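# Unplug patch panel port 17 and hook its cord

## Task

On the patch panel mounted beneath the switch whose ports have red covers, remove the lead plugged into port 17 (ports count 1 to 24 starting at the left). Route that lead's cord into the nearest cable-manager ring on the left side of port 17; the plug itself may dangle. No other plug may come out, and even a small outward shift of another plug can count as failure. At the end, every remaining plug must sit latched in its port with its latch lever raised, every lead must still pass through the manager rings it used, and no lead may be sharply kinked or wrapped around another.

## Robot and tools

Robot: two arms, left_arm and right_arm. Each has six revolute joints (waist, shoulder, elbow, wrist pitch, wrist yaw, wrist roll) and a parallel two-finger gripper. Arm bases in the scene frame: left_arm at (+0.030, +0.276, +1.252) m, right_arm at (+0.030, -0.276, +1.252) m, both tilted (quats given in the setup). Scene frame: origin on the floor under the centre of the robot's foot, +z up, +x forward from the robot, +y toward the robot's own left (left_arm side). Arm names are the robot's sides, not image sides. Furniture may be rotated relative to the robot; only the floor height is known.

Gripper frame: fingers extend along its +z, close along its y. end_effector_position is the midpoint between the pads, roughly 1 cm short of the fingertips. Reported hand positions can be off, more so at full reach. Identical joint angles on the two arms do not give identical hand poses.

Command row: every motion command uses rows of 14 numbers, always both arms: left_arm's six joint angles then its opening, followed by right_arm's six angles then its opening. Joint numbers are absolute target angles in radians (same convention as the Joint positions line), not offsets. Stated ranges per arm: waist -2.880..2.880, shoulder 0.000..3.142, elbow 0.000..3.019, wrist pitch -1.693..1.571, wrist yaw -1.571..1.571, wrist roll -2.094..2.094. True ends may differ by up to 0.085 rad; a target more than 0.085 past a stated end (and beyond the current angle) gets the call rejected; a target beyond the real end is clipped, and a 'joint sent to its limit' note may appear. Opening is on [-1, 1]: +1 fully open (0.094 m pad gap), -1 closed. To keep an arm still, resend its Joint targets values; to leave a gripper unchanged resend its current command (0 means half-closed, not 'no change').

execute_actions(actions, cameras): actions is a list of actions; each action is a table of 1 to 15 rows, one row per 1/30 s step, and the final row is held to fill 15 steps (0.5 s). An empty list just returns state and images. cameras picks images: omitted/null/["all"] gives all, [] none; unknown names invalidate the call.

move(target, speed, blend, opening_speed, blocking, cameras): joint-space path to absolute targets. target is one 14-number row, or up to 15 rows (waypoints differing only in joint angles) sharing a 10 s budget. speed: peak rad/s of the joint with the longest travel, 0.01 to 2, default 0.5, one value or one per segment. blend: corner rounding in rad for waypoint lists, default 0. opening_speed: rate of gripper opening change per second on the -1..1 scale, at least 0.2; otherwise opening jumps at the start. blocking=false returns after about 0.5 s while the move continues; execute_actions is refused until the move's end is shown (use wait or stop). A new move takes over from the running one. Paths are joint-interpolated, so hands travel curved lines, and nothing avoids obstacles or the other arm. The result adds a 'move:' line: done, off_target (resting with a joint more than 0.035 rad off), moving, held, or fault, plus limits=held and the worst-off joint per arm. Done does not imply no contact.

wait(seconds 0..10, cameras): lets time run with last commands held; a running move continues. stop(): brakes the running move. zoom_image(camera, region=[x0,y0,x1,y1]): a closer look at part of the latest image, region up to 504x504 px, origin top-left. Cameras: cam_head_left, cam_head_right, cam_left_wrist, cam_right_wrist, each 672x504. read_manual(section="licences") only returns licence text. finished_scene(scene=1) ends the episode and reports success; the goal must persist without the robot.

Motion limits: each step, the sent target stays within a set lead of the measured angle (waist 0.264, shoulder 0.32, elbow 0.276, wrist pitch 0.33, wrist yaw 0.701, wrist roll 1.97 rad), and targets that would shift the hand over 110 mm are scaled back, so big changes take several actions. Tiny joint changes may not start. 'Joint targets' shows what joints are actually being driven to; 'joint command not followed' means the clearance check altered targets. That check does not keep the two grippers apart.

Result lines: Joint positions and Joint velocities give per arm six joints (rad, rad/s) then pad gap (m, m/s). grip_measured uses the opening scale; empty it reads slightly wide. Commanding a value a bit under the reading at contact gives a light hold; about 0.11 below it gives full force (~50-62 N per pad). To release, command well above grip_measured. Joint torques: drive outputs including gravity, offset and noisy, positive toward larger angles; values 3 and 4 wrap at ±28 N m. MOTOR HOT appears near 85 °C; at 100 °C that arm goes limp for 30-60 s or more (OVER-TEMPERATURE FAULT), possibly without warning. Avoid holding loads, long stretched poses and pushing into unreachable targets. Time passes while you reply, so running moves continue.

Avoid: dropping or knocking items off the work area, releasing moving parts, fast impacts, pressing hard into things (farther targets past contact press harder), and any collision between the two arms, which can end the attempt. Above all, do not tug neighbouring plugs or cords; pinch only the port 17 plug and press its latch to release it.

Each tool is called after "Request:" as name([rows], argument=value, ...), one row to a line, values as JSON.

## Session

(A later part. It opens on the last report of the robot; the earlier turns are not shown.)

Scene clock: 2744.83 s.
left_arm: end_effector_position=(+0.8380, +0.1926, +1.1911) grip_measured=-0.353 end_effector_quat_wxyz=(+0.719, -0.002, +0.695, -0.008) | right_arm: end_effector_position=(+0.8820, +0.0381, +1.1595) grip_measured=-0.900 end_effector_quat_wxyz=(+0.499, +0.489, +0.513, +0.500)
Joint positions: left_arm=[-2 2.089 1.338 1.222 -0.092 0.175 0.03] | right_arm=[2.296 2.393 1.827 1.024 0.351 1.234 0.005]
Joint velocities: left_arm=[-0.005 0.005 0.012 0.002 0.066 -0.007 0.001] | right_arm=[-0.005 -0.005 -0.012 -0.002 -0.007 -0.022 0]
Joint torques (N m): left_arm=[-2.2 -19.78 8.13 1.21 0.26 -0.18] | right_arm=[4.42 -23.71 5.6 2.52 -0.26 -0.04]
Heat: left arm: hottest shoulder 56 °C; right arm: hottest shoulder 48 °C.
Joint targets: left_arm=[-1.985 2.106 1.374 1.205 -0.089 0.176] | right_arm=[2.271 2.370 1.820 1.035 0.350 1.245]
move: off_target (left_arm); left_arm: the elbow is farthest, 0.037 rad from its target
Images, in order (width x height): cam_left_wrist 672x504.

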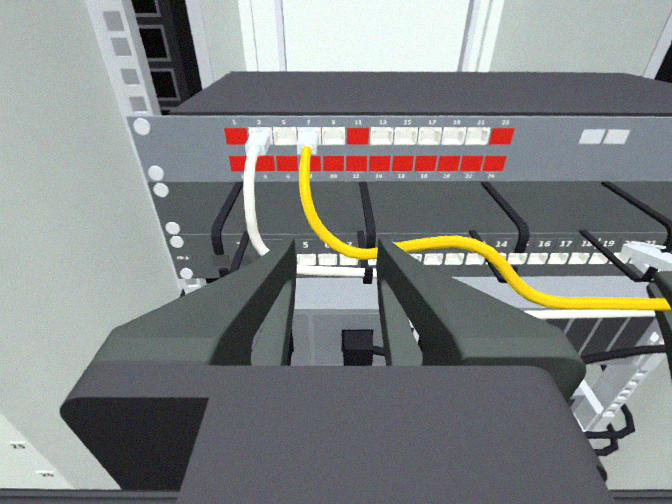

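Request:
move(target=[-1.965,2.215,1.64,1.03,-0.075,0.16,-0.35,2.272,2.37,1.82,1.035,0.35,1.245,-0.97], speed=0.2, cameras=["cam_left_wrist"])

Request:
zoom_image(camera="cam_left_wrist", region=[220, 80, 520, 300])

Scene clock: 2757.90 s.
left_arm: end_effector_position=(+0.9060, +0.1934, +1.1711) grip_measured=-0.353 end_effector_quat_wxyz=(+0.711, +0.003, +0.703, -0.006) | right_arm: end_effector_position=(+0.8820, +0.0381, +1.1595) grip_measured=-0.900 end_effector_quat_wxyz=(+0.499, +0.489, +0.513, +0.500)
Joint positions: left_arm=[-1.983 2.198 1.597 1.047 -0.078 0.175 0.03] | right_arm=[2.296 2.393 1.827 1.024 0.351 1.234 0.005]
Joint velocities: left_arm=[-0.005 -0.005 0.002 0.002 0.051 0.066 -0.001] | right_arm=[-0.005 -0.005 0.002 0.007 -0.051 -0.051 -0.001]
Joint torques (N m): left_arm=[-2.73 -22.01 9.81 1.2 0.27 -0.3] | right_arm=[3.66 -24.12 5.61 2.59 -0.2 -0.05]
Heat: left arm: hottest shoulder 56 °C; right arm: hottest shoulder 48 °C.
Joint targets: left_arm=[-1.966 2.216 1.640 1.029 -0.075 0.162] | right_arm=[2.272 2.370 1.820 1.035 0.350 1.245]
move: off_target (left_arm); left_arm: the elbow is farthest, 0.043 rad from its target
Images, in order (width x height): cam_left_wrist 672x504.

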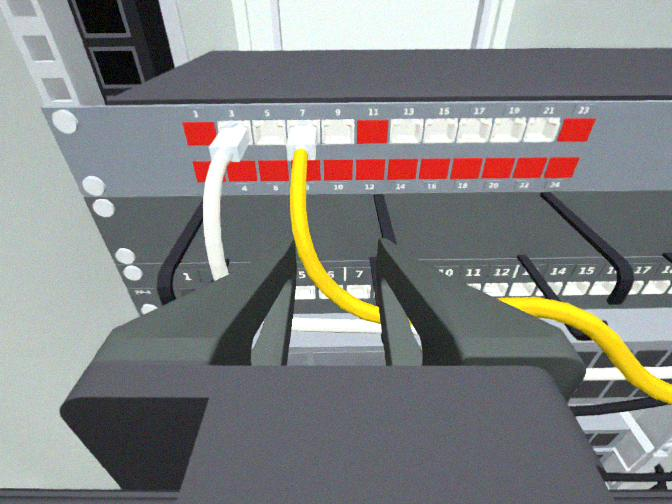

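Scaled by 1.680 from the camera's 672x504 image, which has a finer 960x720 frame.

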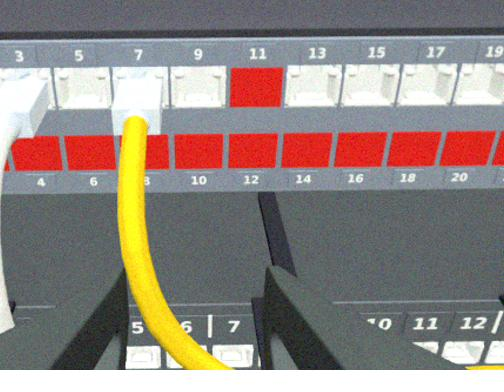

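Request:
move(target=[-1.965,2.215,1.64,1.03,-0.075,0.16,-0.93,2.272,2.37,1.82,1.035,0.35,1.245,-0.97], opening_speed=0.3, cameras=["cam_left_wrist","cam_right_wrist"])

Request:
zoom_image(camera="cam_left_wrist", region=[220, 180, 520, 400])

Request:
zoom_image(camera="cam_head_left", region=[230, 230, 400, 350])

Scene clock: 2777.20 s.
left_arm: end_effector_position=(+0.9071, +0.2023, +1.1703) grip_measured=-0.914 end_effector_quat_wxyz=(+0.711, -0.005, +0.703, -0.007) | right_arm: end_effector_position=(+0.8815, +0.0403, +1.1589) grip_measured=-0.900 end_effector_quat_wxyz=(+0.496, +0.485, +0.515, +0.503)
Joint positions: left_arm=[-1.973 2.198 1.598 1.047 -0.078 0.158 0.004] | right_arm=[2.296 2.394 1.827 1.024 0.338 1.234 0.005]
Joint velocities: left_arm=[-0.024 -0.005 -0.007 0.002 -0.007 0.022 -0.001] | right_arm=[-0.005 -0.024 0.002 -0.002 -0.037 -0.066 0]
Joint torques (N m): left_arm=[-3.19 -22.3 9.78 1.25 0.27 -0.2] | right_arm=[3.96 -23.36 5.49 2.66 0 0]
Heat: left arm: hottest shoulder 57 °C; right arm: hottest shoulder 49 °C.
Joint targets: left_arm=[-1.964 2.215 1.640 1.030 -0.075 0.157] | right_arm=[2.272 2.372 1.820 1.035 0.343 1.245]
move: off_target (left_arm); left_arm: the elbow is farthest, 0.042 rad from its target
Images, in order (width x height): cam_left_wrist 672x504, cam_right_wrist 672x504.

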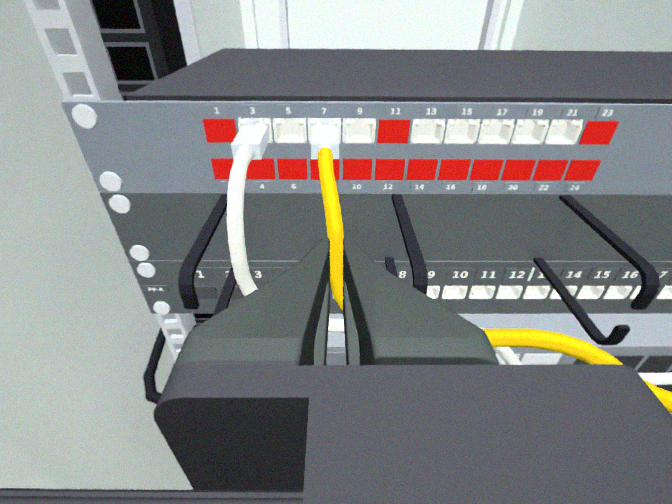

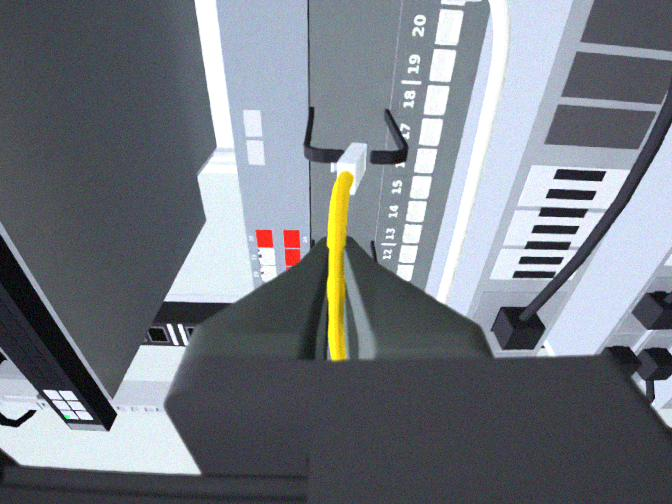

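Scaled by 1.680 from the camera's 672x504 image, which has a finer 960x720 frame.

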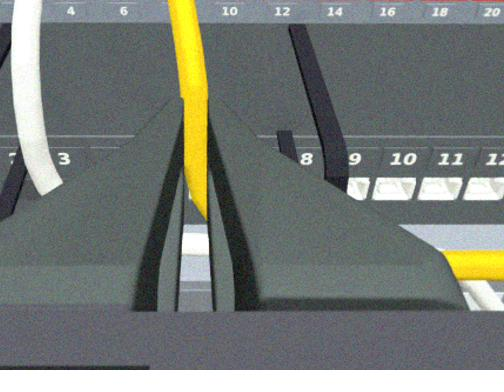

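This scene's latest camera images include none from cam_head_left. They are from: cam_left_wrist, cam_right_wrist. cam_head_left's image comes with the result of a call that names it in "cameras".

Request:
move(target=[-1.965,2.215,1.64,1.03,-0.075,0.16,-0.80,2.272,2.37,1.82,1.035,0.35,1.245,-0.97], opening_speed=0.4, cameras=[])

Request:
move(target=[-1.965,2.24,1.64,0.985,-0.075,0.16,-0.80,2.272,2.37,1.82,1.035,0.35,1.245,-0.97], speed=0.1)

Request:
zoom_image(camera="cam_left_wrist", region=[220, 180, 520, 400])

Request:
zoom_image(camera="cam_head_left", region=[230, 230, 400, 350])

Scene clock: 2799.70 s.
left_arm: end_effector_position=(+0.9076, +0.2024, +1.1710) grip_measured=-0.803 end_effector_quat_wxyz=(+0.711, -0.005, +0.703, -0.006) | right_arm: end_effector_position=(+0.8816, +0.0385, +1.1583) grip_measured=-0.900 end_effector_quat_wxyz=(+0.498, +0.489, +0.513, +0.500)
Joint positions: left_arm=[-1.973 2.198 1.6 1.047 -0.078 0.158 0.009] | right_arm=[2.296 2.394 1.827 1.024 0.349 1.234 0.005]
Joint velocities: left_arm=[-0.015 -0.015 0.002 0.002 0.022 -0.066 0] | right_arm=[0.005 -0.015 -0.007 0.007 -0.007 -0.007 0]
Joint torques (N m): left_arm=[-3.49 -22.12 9.66 1.26 0.29 -0.14] | right_arm=[4.31 -23.65 5.67 2.35 0.11 0.01]
Heat: left arm: hottest shoulder 57 °C; right arm: hottest shoulder 49 °C.
Joint targets: left_arm=[-1.965 2.215 1.641 1.030 -0.075 0.161] | right_arm=[2.272 2.370 1.820 1.035 0.356 1.245]
move: off_target (left_arm); left_arm: the elbow is farthest, 0.040 rad from its target
No camera images: "cameras" was empty.

Scene clock: 2800.57 s.
left_arm: end_effector_position=(+0.9103, +0.2014, +1.1664) grip_measured=-0.802 end_effector_quat_wxyz=(+0.703, -0.003, +0.711, -0.007) | right_arm: end_effector_position=(+0.8816, +0.0385, +1.1583) grip_measured=-0.900 end_effector_quat_wxyz=(+0.498, +0.489, +0.513, +0.500)
Joint positions: left_arm=[-1.973 2.2 1.609 1.016 -0.078 0.158 0.009] | right_arm=[2.296 2.394 1.827 1.024 0.349 1.234 0.005]
Joint velocities: left_arm=[-0.015 0.005 -0.007 -0.027 -0.022 -0.066 0.001] | right_arm=[-0.005 -0.005 0.002 0.032 0.022 -0.051 0]
Joint torques (N m): left_arm=[-3.25 -20.01 8.8 0.75 0.26 -0.18] | right_arm=[4.54 -23.88 5.44 2.44 -0.1 0]
Heat: left arm: hottest shoulder 57 °C; right arm: hottest shoulder 49 °C.
Joint targets: left_arm=[-1.965 2.240 1.640 0.986 -0.075 0.160] | right_arm=[2.272 2.370 1.820 1.035 0.351 1.245]
move: off_target (left_arm); left_arm: the shoulder is farthest, 0.040 rad from its target

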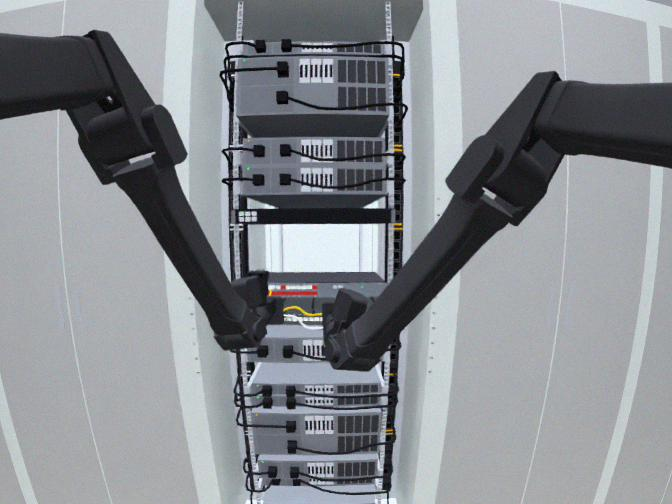

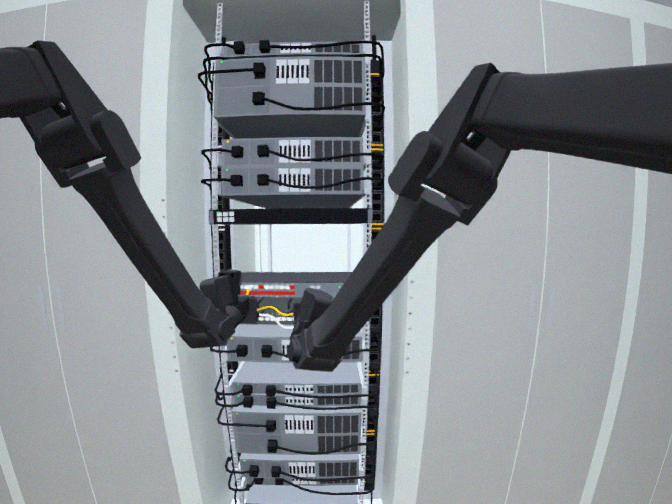

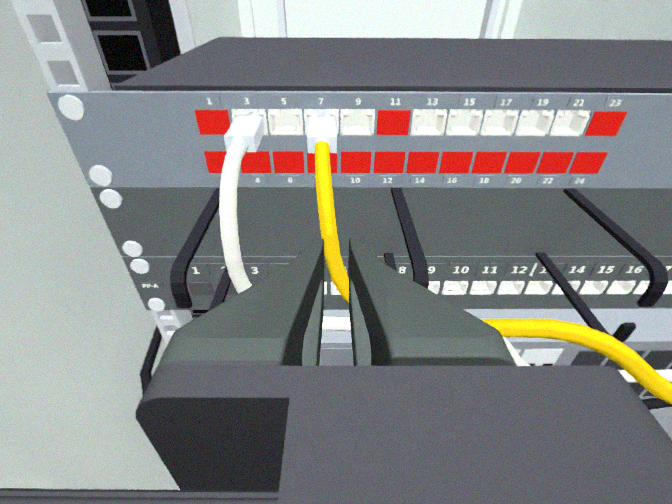

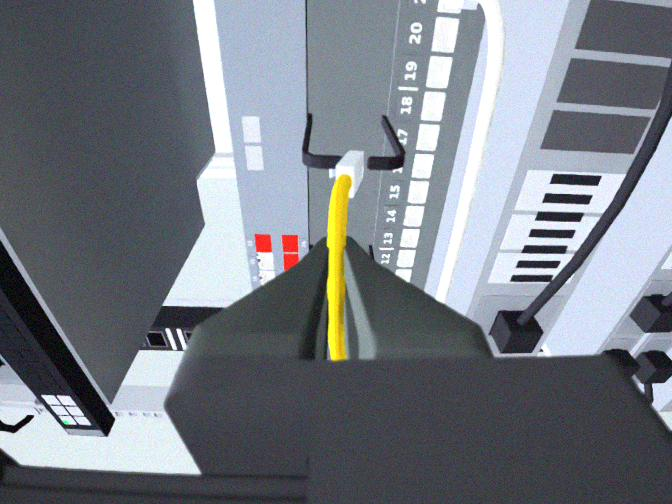

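Scaled by 1.680 from the camera's 672x504 image, which has a finer 960x720 frame.

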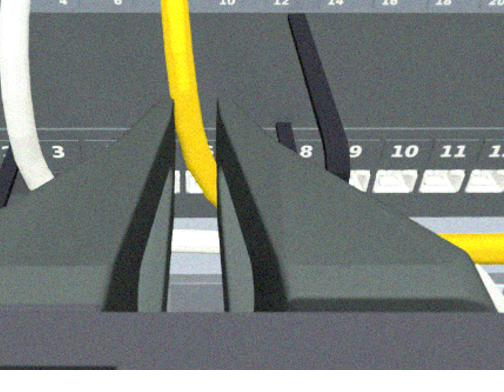

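Scaled by 2.965 from the camera's 672x504 image, which has a finer 960x720 frame.

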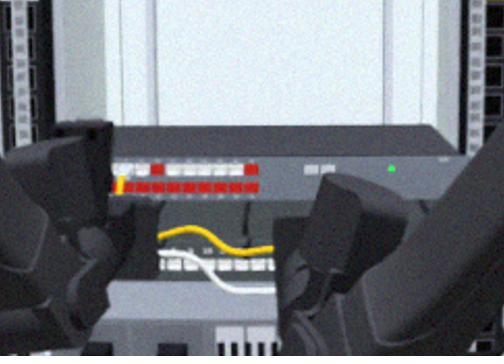

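Request:
move(target=[-1.965,2.235,1.59,1.065,-0.075,0.16,-0.80,2.272,2.37,1.82,1.035,0.35,1.245,-0.97], speed=0.1, cameras=["cam_left_wrist"])

Request:
zoom_image(camera="cam_left_wrist", region=[220, 180, 520, 400])

Scene clock: 2816.47 s.
left_arm: end_effector_position=(+0.9082, +0.2021, +1.1697) grip_measured=-0.802 end_effector_quat_wxyz=(+0.712, -0.005, +0.702, -0.006) | right_arm: end_effector_position=(+0.8816, +0.0385, +1.1583) grip_measured=-0.900 end_effector_quat_wxyz=(+0.498, +0.489, +0.513, +0.500)
Joint positions: left_arm=[-1.973 2.203 1.605 1.049 -0.078 0.158 0.009] | right_arm=[2.296 2.394 1.827 1.024 0.349 1.234 0.005]
Joint velocities: left_arm=[-0.015 0.005 -0.007 0.002 -0.022 0.022 0] | right_arm=[-0.005 -0.005 0.007 -0.002 -0.022 -0.007 -0.001]
Joint torques (N m): left_arm=[-3.19 -21.07 5.04 2.54 0.23 -0.16] | right_arm=[5.07 -24.29 5.24 2.37 -0.13 0.02]
Heat: left arm: hottest shoulder 55 °C; right arm: hottest shoulder 49 °C.
Joint targets: left_arm=[-1.965 2.234 1.590 1.065 -0.075 0.160] | right_arm=[2.272 2.370 1.820 1.035 0.350 1.245]
move: done
Images, in order (width x height): cam_left_wrist 672x504.

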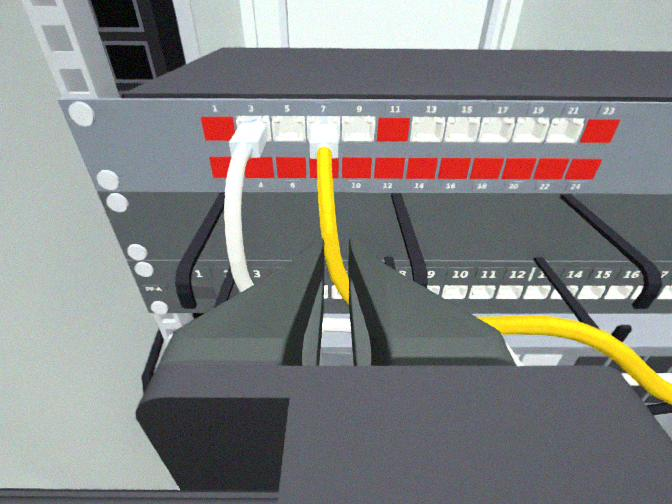

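Scaled by 1.680 from the camera's 672x504 image, which has a finer 960x720 frame.

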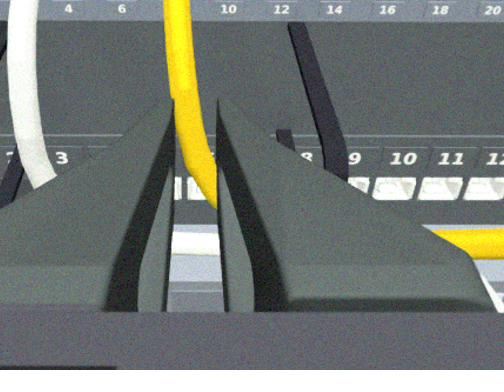

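Request:
move(target=[-1.965,2.27,1.565,1.065,-0.075,0.16,-0.80,2.272,2.37,1.82,1.035,0.35,1.245,-0.97], speed=0.1, cameras=["cam_left_wrist"])

Request:
zoom_image(camera="cam_left_wrist", region=[220, 180, 520, 400])

Scene clock: 2824.53 s.
left_arm: end_effector_position=(+0.8761, +0.1919, +1.0976) grip_measured=-0.802 end_effector_quat_wxyz=(+0.674, +0.004, +0.738, -0.010) | right_arm: end_effector_position=(+0.8816, +0.0385, +1.1583) grip_measured=-0.900 end_effector_quat_wxyz=(+0.498, +0.489, +0.513, +0.500)
Joint positions: left_arm=[-1.973 2.275 1.562 1.058 -0.076 0.158 0.009] | right_arm=[2.296 2.394 1.827 1.024 0.349 1.234 0.005]
Joint velocities: left_arm=[-0.005 -0.005 -0.012 0.007 -0.037 -0.007 0.001] | right_arm=[-0.024 -0.005 -0.002 -0.007 -0.007 -0.037 0]
Joint torques (N m): left_arm=[-3.02 -23.41 5.56 2.17 0.15 -0.18] | right_arm=[4.66 -23.71 5.68 2.29 -0.18 0.01]
Heat: left arm: hottest shoulder 55 °C; right arm: hottest shoulder 49 °C.
Joint targets: left_arm=[-1.965 2.271 1.564 1.065 -0.076 0.160] | right_arm=[2.272 2.370 1.820 1.035 0.350 1.245]
move: done
Images, in order (width x height): cam_left_wrist 672x504.

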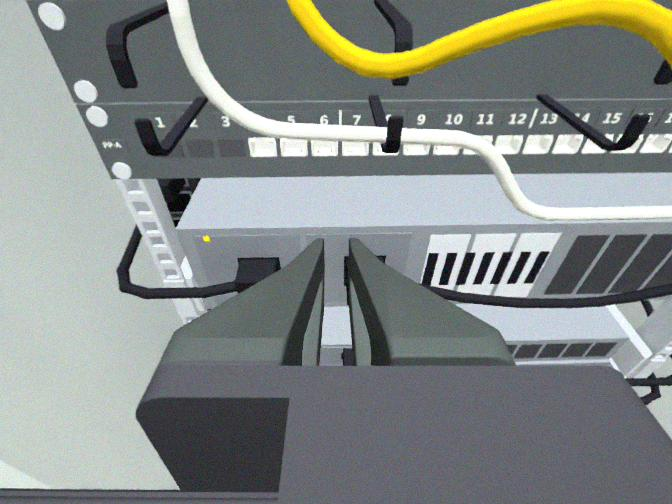

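Scaled by 1.680 from the camera's 672x504 image, which has a finer 960x720 frame.

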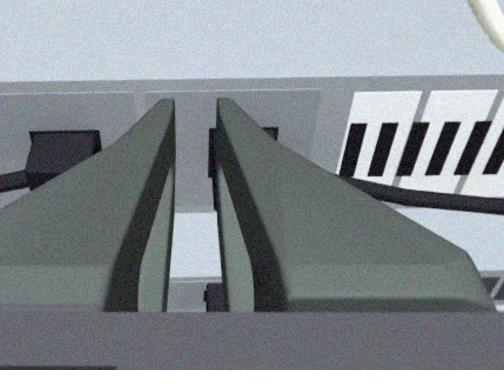

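Request:
move([
  [-2.0,2.2,1.15,1.34,-0.11,0.18,-0.45,2.272,2.37,1.82,1.035,0.35,1.245,-0.97],
  [-2.0,2.05,1.10,1.35,-0.11,0.0,-0.45,2.272,2.37,1.82,1.035,0.35,1.245,-0.97],
  [-2.09,2.15,1.36,1.23,-0.19,-1.347,-0.45,2.272,2.37,1.82,1.035,0.35,1.245,-0.97],
], speed=0.4)

Request:
zoom_image(camera="cam_left_wrist", region=[150, 0, 600, 400])

Scene clock: 2873.97 s.
left_arm: end_effector_position=(+0.8199, +0.1539, +1.1683) grip_measured=-0.453 end_effector_quat_wxyz=(-0.509, +0.500, -0.503, +0.488) | right_arm: end_effector_position=(+0.8816, +0.0385, +1.1583) grip_measured=-0.900 end_effector_quat_wxyz=(+0.498, +0.489, +0.513, +0.500)
Joint positions: left_arm=[-2.068 2.132 1.327 1.247 -0.187 -1.332 0.026] | right_arm=[2.296 2.394 1.827 1.024 0.349 1.234 0.005]
Joint velocities: left_arm=[0.005 -0.015 0.002 -0.007 -0.037 0.022 0] | right_arm=[0.005 0.005 -0.002 0.022 -0.037 0.007 0]
Joint torques (N m): left_arm=[-5.66 -19.25 7.57 1.17 0.04 -0.24] | right_arm=[3.66 -24.29 5.65 2.51 -0.18 0]
Heat: left arm: hottest shoulder 53 °C; right arm: hottest shoulder 49 °C.
Joint targets: left_arm=[-2.090 2.149 1.361 1.230 -0.190 -1.347] | right_arm=[2.272 2.370 1.820 1.035 0.350 1.245]
move: done

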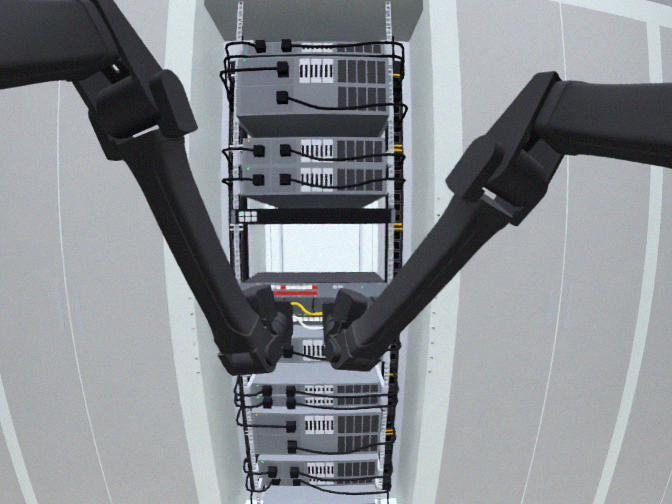

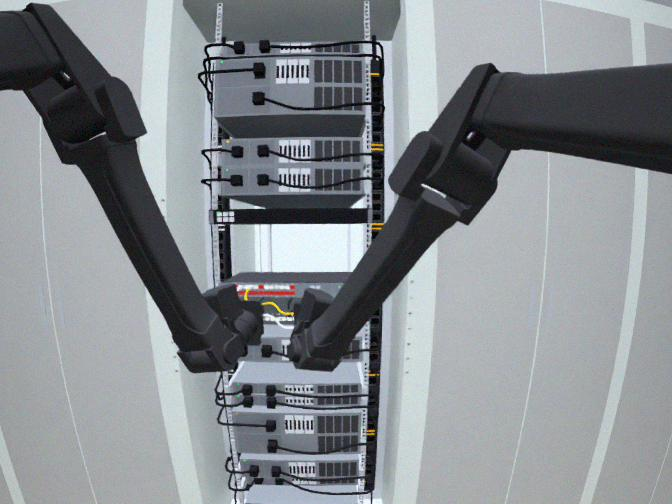

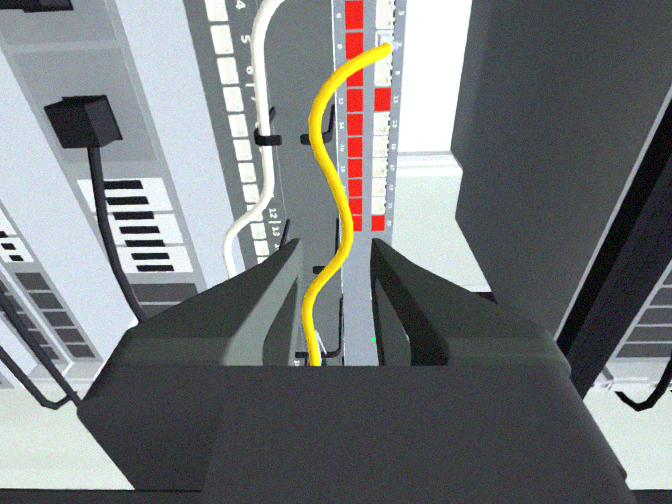

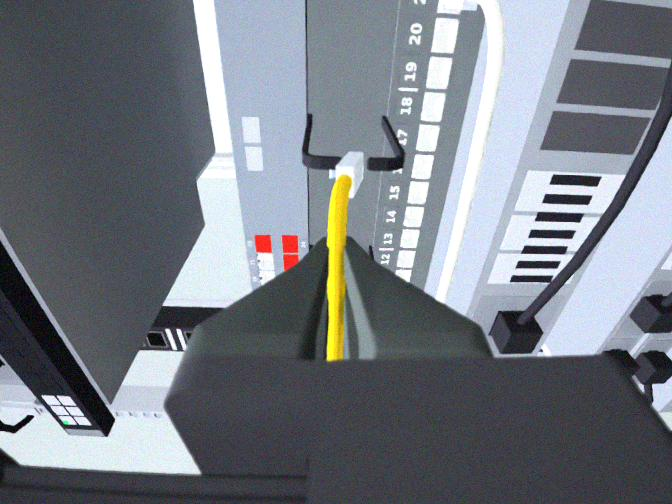

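Scaled by 1.120 from the camera's 672x504 image, which has a finer 960x720 frame.

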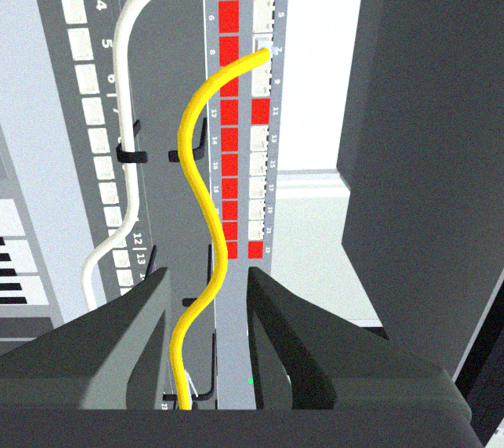

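Request:
move(target=[-2.09,2.20,1.555,1.09,-0.17,-1.36,-0.3,2.272,2.37,1.82,1.035,0.35,1.245,-0.97], speed=0.2, cameras=["cam_left_wrist"])

Request:
zoom_image(camera="cam_left_wrist", region=[200, 50, 500, 400])

Scene clock: 2898.03 s.
left_arm: end_effector_position=(+0.8743, +0.1428, +1.1716) grip_measured=-0.303 end_effector_quat_wxyz=(-0.503, +0.499, -0.503, +0.495) | right_arm: end_effector_position=(+0.8816, +0.0385, +1.1583) grip_measured=-0.900 end_effector_quat_wxyz=(+0.498, +0.489, +0.513, +0.500)
Joint positions: left_arm=[-2.068 2.183 1.514 1.107 -0.173 -1.346 0.033] | right_arm=[2.296 2.394 1.827 1.024 0.349 1.234 0.005]
Joint velocities: left_arm=[-0.015 0.005 -0.007 -0.007 -0.051 0.007 -0.001] | right_arm=[-0.005 -0.015 -0.002 -0.002 -0.037 0.095 -0.001]
Joint torques (N m): left_arm=[-6.18 -21.36 9.03 1.26 0.26 -0.25] | right_arm=[4.13 -24.06 5.55 2.77 -0.15 0]
Heat: left arm: hottest shoulder 55 °C; right arm: hottest shoulder 50 °C.
Joint targets: left_arm=[-2.090 2.201 1.554 1.090 -0.170 -1.361] | right_arm=[2.272 2.370 1.820 1.035 0.350 1.245]
move: off_target (left_arm); left_arm: the elbow is farthest, 0.041 rad from its target
Images, in order (width x height): cam_left_wrist 672x504.

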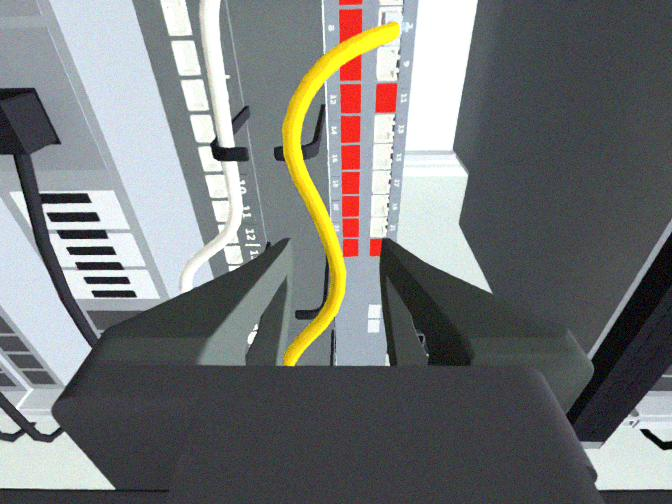

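Scaled by 1.440 from the camera's 672x504 image, which has a finer 960x720 frame.

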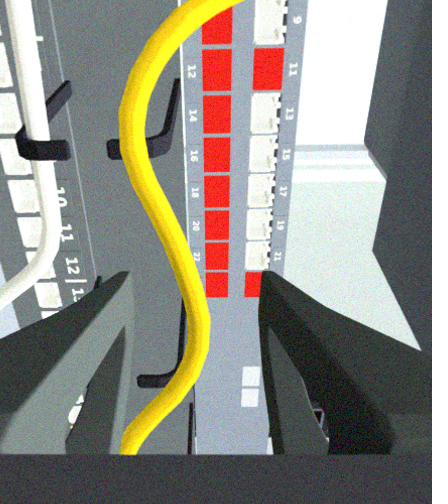

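Request:
move(target=[-2.09,2.20,1.555,1.09,-0.17,-1.36,-0.96,2.272,2.37,1.82,1.035,0.35,1.245,-0.97], opening_speed=0.4, cameras=["cam_left_wrist"])

Request:
zoom_image(camera="cam_left_wrist", region=[200, 50, 500, 400])

Scene clock: 2905.27 s.
left_arm: end_effector_position=(+0.8742, +0.1427, +1.1713) grip_measured=-0.956 end_effector_quat_wxyz=(-0.502, +0.500, -0.504, +0.494) | right_arm: end_effector_position=(+0.8816, +0.0385, +1.1583) grip_measured=-0.900 end_effector_quat_wxyz=(+0.498, +0.489, +0.513, +0.500)
Joint positions: left_arm=[-2.068 2.183 1.514 1.105 -0.173 -1.346 0.002] | right_arm=[2.296 2.394 1.827 1.024 0.349 1.234 0.005]
Joint velocities: left_arm=[-0.015 -0.005 -0.007 -0.002 0.007 0.037 0] | right_arm=[-0.015 0.005 0.022 -0.002 -0.022 0.022 0]
Joint torques (N m): left_arm=[-5.71 -21.25 9.25 1.18 0.25 -0.23] | right_arm=[3.96 -24.47 5.65 2.56 -0.17 -0.03]
Heat: left arm: hottest shoulder 56 °C; right arm: hottest shoulder 50 °C.
Joint targets: left_arm=[-2.090 2.199 1.555 1.089 -0.170 -1.359] | right_arm=[2.272 2.370 1.820 1.035 0.350 1.245]
move: off_target (left_arm); left_arm: the elbow is farthest, 0.041 rad from its target
Images, in order (width x height): cam_left_wrist 672x504.

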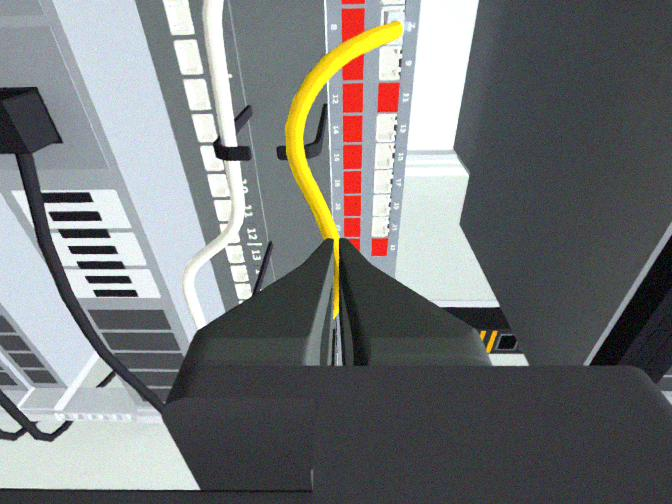

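Scaled by 1.440 from the camera's 672x504 image, which has a finer 960x720 frame.

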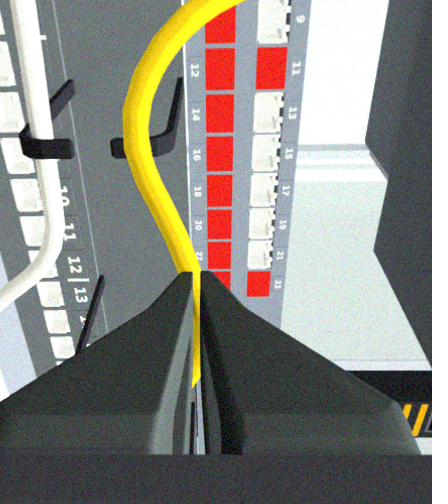

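Request:
move(target=[-2.095,2.26,1.595,1.112,-0.17,-1.36,-0.96,2.272,2.385,1.822,1.025,0.35,1.245,-0.97], speed=0.06, cameras=["cam_left_wrist","cam_right_wrist"])

Request:
zoom_image(camera="cam_left_wrist", region=[200, 50, 500, 400])

Request:
zoom_image(camera="cam_right_wrist", region=[230, 80, 480, 330])

Scene clock: 2928.97 s.
left_arm: end_effector_position=(+0.8741, +0.1335, +1.1419) grip_measured=-0.957 end_effector_quat_wxyz=(-0.496, +0.501, -0.511, +0.491) | right_arm: end_effector_position=(+0.8816, +0.0385, +1.1583) grip_measured=-0.900 end_effector_quat_wxyz=(+0.498, +0.489, +0.513, +0.500)
Joint positions: left_arm=[-2.071 2.244 1.555 1.105 -0.172 -1.346 0.002] | right_arm=[2.296 2.394 1.827 1.024 0.349 1.234 0.005]
Joint velocities: left_arm=[-0.005 -0.015 -0.017 0.007 -0.007 -0.066 0] | right_arm=[0.005 -0.005 -0.022 -0.002 0.037 -0.037 -0.001]
Joint torques (N m): left_arm=[-6.24 -21.48 8.98 2.03 0.29 -0.22] | right_arm=[4.78 -22.83 5.61 2.4 -0.18 -0.04]
Heat: left arm: hottest shoulder 57 °C; right arm: hottest shoulder 50 °C.
Joint targets: left_arm=[-2.095 2.260 1.596 1.112 -0.169 -1.360] | right_arm=[2.272 2.385 1.822 1.025 0.350 1.245]
move: off_target (left_arm); left_arm: the elbow is farthest, 0.040 rad from its target
Images, in order (width x height): cam_left_wrist 672x504, cam_right_wrist 672x504.

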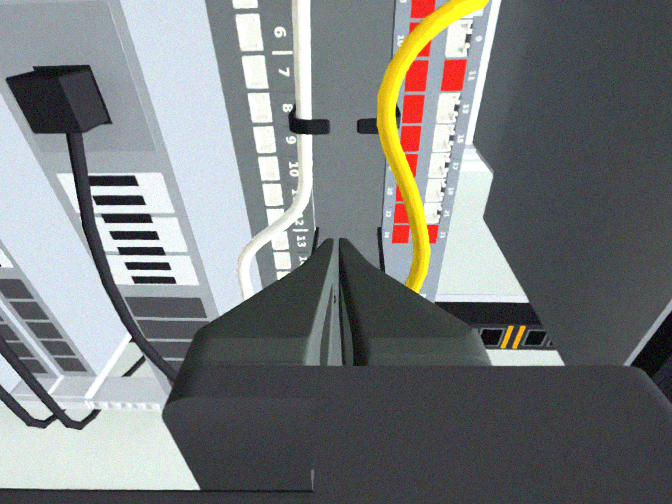

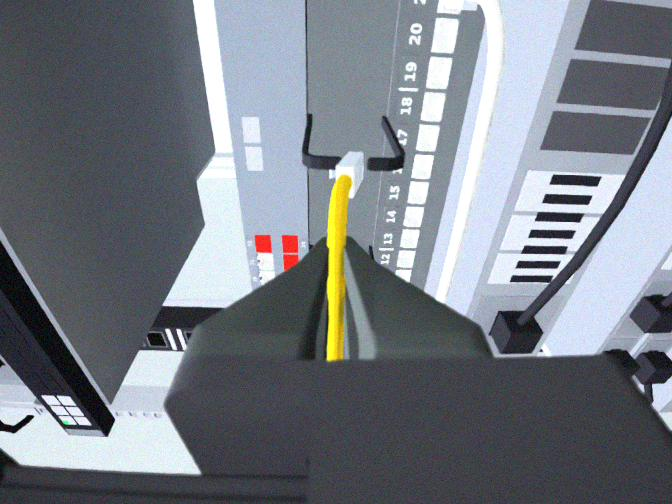

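Scaled by 1.440 from the camera's 672x504 image, which has a finer 960x720 frame.

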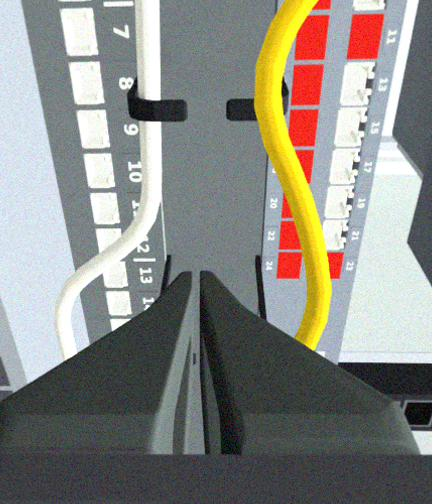

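Scaled by 2.016 from the camera's 672x504 image, which has a finer 960x720 frame.

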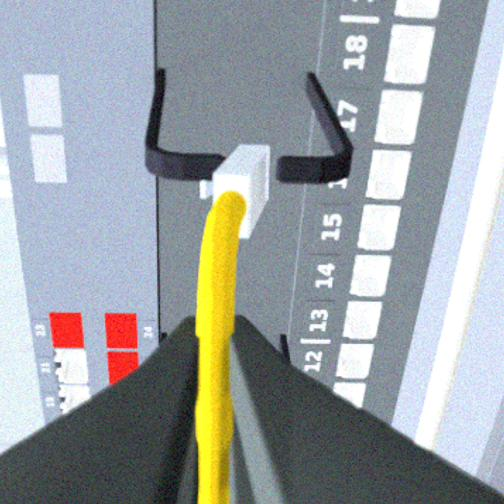

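Request:
move([
  [-2.09,2.215,1.40,1.25,-0.19,-1.35,-0.97,2.272,2.385,1.822,1.025,0.35,1.245,-0.97],
  [-2.09,2.15,1.36,1.23,-0.19,-1.347,-0.97,2.272,2.385,1.822,1.025,0.35,1.245,-0.97],
], speed=0.25, cameras=[])

Request:
move(target=[-2.085,2.21,1.595,1.055,-0.17,-1.36,-0.3,2.272,2.385,1.822,1.025,0.35,1.245,-0.97], speed=0.2, cameras=["cam_left_wrist"])

Request:
zoom_image(camera="cam_left_wrist", region=[200, 50, 500, 400])

Scene clock: 2946.83 s.
left_arm: end_effector_position=(+0.8254, +0.1468, +1.1500) grip_measured=-0.967 end_effector_quat_wxyz=(-0.498, +0.507, -0.509, +0.485) | right_arm: end_effector_position=(+0.8816, +0.0385, +1.1583) grip_measured=-0.900 end_effector_quat_wxyz=(+0.498, +0.489, +0.513, +0.500)
Joint positions: left_arm=[-2.071 2.167 1.365 1.214 -0.188 -1.346 0.002] | right_arm=[2.296 2.394 1.827 1.024 0.349 1.234 0.005]
Joint velocities: left_arm=[-0.005 -0.005 0.002 -0.007 -0.022 -0.037 0] | right_arm=[-0.015 0.005 -0.002 -0.017 -0.095 0.007 0]
Joint torques (N m): left_arm=[-5.95 -22.95 4.18 2.5 0.04 -0.1] | right_arm=[4.07 -22.83 5.64 2.32 -0.12 -0.03]
Heat: left arm: hottest shoulder 56 °C; right arm: hottest shoulder 49 °C.
Joint targets: left_arm=[-2.090 2.150 1.359 1.231 -0.191 -1.347] | right_arm=[2.272 2.385 1.822 1.025 0.350 1.245]
move: done
No camera images: "cameras" was empty.

Scene clock: 2948.50 s.
left_arm: end_effector_position=(+0.8850, +0.1385, +1.1722) grip_measured=-0.303 end_effector_quat_wxyz=(-0.500, +0.500, -0.505, +0.494) | right_arm: end_effector_position=(+0.8816, +0.0385, +1.1583) grip_measured=-0.900 end_effector_quat_wxyz=(+0.498, +0.489, +0.513, +0.500)
Joint positions: left_arm=[-2.071 2.194 1.554 1.072 -0.173 -1.346 0.033] | right_arm=[2.296 2.394 1.827 1.024 0.349 1.234 0.005]
Joint velocities: left_arm=[0.005 -0.005 -0.012 -0.007 -0.022 -0.007 0] | right_arm=[-0.005 -0.005 -0.017 0.002 0.007 -0.022 0]
Joint torques (N m): left_arm=[-5.6 -21.54 9.44 1.32 0.28 -0.25] | right_arm=[3.84 -22.36 5.59 2.14 -0.15 0.01]
Heat: left arm: hottest shoulder 56 °C; right arm: hottest shoulder 49 °C.
Joint targets: left_arm=[-2.085 2.211 1.596 1.055 -0.170 -1.360] | right_arm=[2.272 2.385 1.822 1.025 0.350 1.245]
move: off_target (left_arm); left_arm: the elbow is farthest, 0.041 rad from its target
Images, in order (width x height): cam_left_wrist 672x504.

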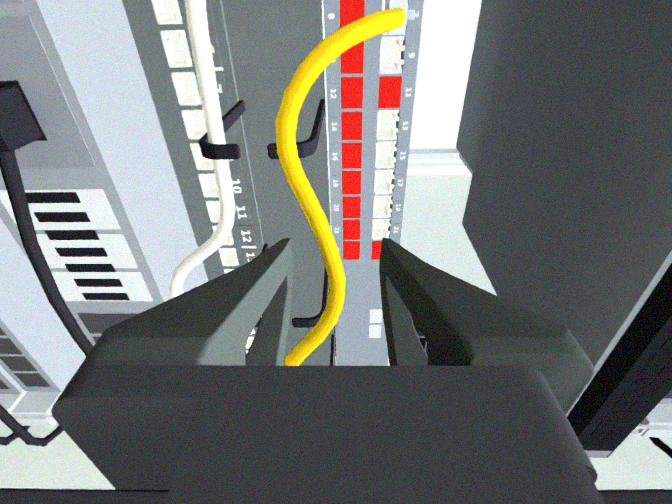

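Scaled by 1.440 from the camera's 672x504 image, which has a finer 960x720 frame.

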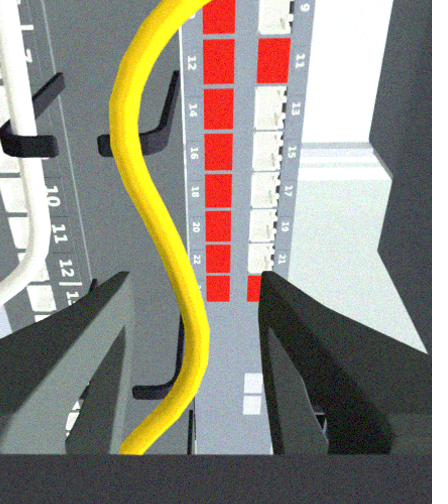

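Grip here, −.92 then check.

Request:
move(target=[-2.085,2.21,1.595,1.055,-0.17,-1.36,-0.94,2.272,2.385,1.822,1.025,0.35,1.245,-0.97], opening_speed=0.3, cameras=["cam_left_wrist"])

Request:
zoom_image(camera="cam_left_wrist", region=[200, 50, 500, 400])

Scene clock: 2956.87 s.
left_arm: end_effector_position=(+0.8847, +0.1380, +1.1711) grip_measured=-0.913 end_effector_quat_wxyz=(-0.498, +0.501, -0.505, +0.496) | right_arm: end_effector_position=(+0.8816, +0.0385, +1.1583) grip_measured=-0.900 end_effector_quat_wxyz=(+0.498, +0.489, +0.513, +0.500)
Joint positions: left_arm=[-2.071 2.195 1.554 1.072 -0.172 -1.35 0.004] | right_arm=[2.296 2.394 1.827 1.024 0.349 1.234 0.005]
Joint velocities: left_arm=[0.015 -0.034 -0.012 -0.012 -0.022 0.051 -0.001] | right_arm=[0.005 -0.015 0.002 -0.012 0.037 -0.007 0]
Joint torques (N m): left_arm=[-5.19 -21.66 9.46 1.32 0.2 -0.21] | right_arm=[3.37 -23.24 5.75 2.21 -0.15 -0.01]
Heat: left arm: hottest shoulder 56 °C; right arm: hottest shoulder 49 °C.
Joint targets: left_arm=[-2.085 2.209 1.595 1.055 -0.170 -1.361] | right_arm=[2.272 2.385 1.822 1.025 0.350 1.245]
move: off_target (left_arm); left_arm: the elbow is farthest, 0.041 rad from its target
Images, in order (width x height): cam_left_wrist 672x504.

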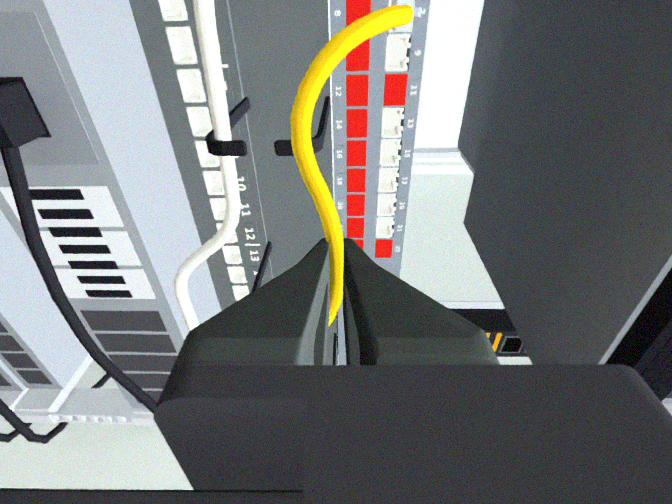

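Scaled by 1.440 from the camera's 672x504 image, which has a finer 960x720 frame.

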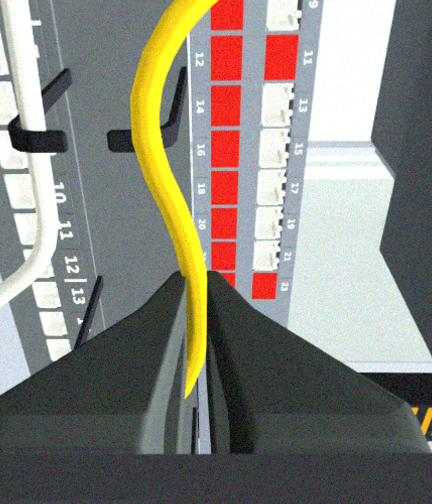

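Request:
move(target=[-2.095,2.27,1.63,1.07,-0.17,-1.36,-0.98,2.272,2.40,1.822,1.02,0.35,1.245,-0.97], speed=0.06, cameras=["cam_left_wrist","cam_right_wrist"])

Request:
zoom_image(camera="cam_left_wrist", region=[200, 50, 500, 400])

Request:
zoom_image(camera="cam_right_wrist", region=[230, 80, 480, 330])

Scene clock: 2967.70 s.
left_arm: end_effector_position=(+0.8897, +0.1337, +1.1553) grip_measured=-0.915 end_effector_quat_wxyz=(-0.498, +0.501, -0.505, +0.496) | right_arm: end_effector_position=(+0.8828, +0.0348, +1.1572) grip_measured=-0.900 end_effector_quat_wxyz=(+0.499, +0.489, +0.513, +0.498)
Joint positions: left_arm=[-2.071 2.24 1.598 1.072 -0.172 -1.35 0.004] | right_arm=[2.292 2.394 1.827 1.024 0.349 1.234 0.005]
Joint velocities: left_arm=[-0.005 -0.005 0.007 -0.012 -0.007 0.051 0] | right_arm=[0.005 -0.005 -0.007 -0.007 0.066 -0.022 0]
Joint torques (N m): left_arm=[-6.3 -20.66 8.76 1.76 0.22 -0.17] | right_arm=[4.72 -21.13 5.61 2.06 -0.13 -0.03]
Heat: left arm: hottest shoulder 56 °C; right arm: hottest shoulder 49 °C.
Joint targets: left_arm=[-2.095 2.270 1.631 1.070 -0.170 -1.360] | right_arm=[2.271 2.400 1.822 1.020 0.350 1.245]
move: done
Images, in order (width x height): cam_left_wrist 672x504, cam_right_wrist 672x504.

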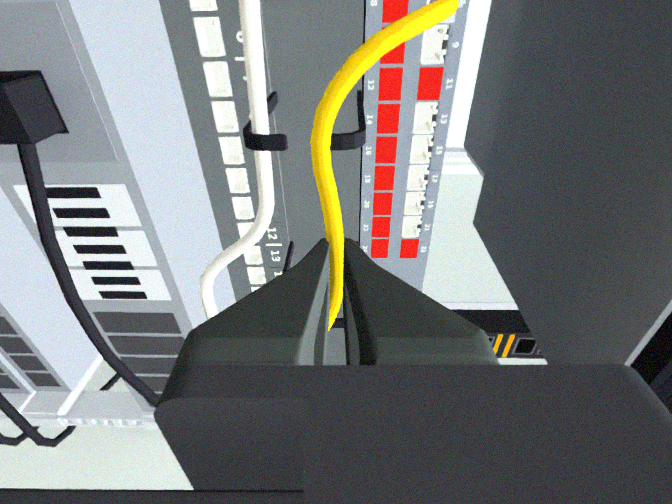

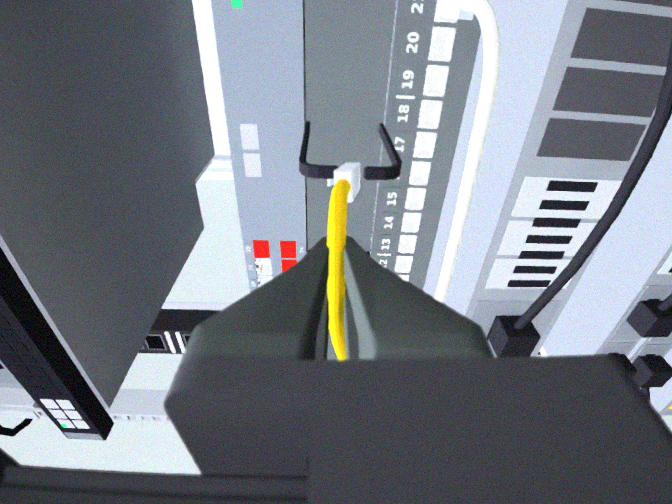

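Scaled by 1.440 from the camera's 672x504 image, which has a finer 960x720 frame.

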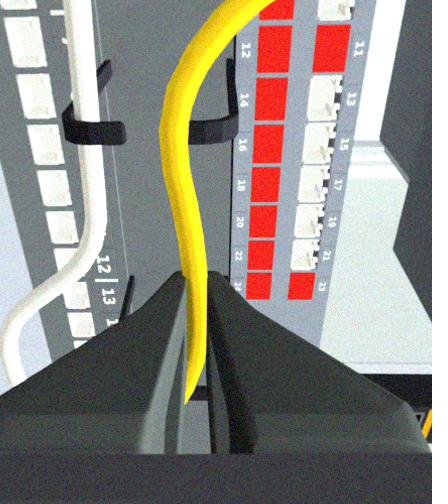

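Scaled by 2.016 from the camera's 672x504 image, which has a finer 960x720 frame.

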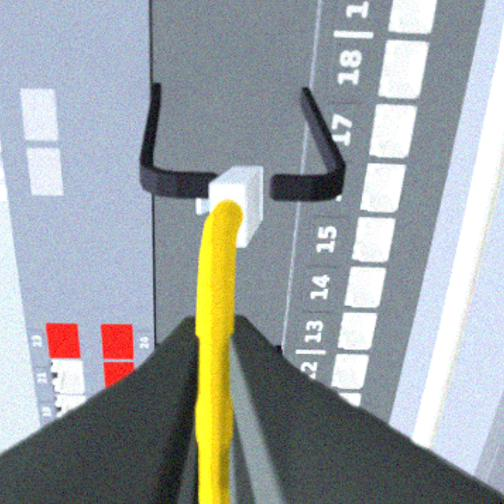

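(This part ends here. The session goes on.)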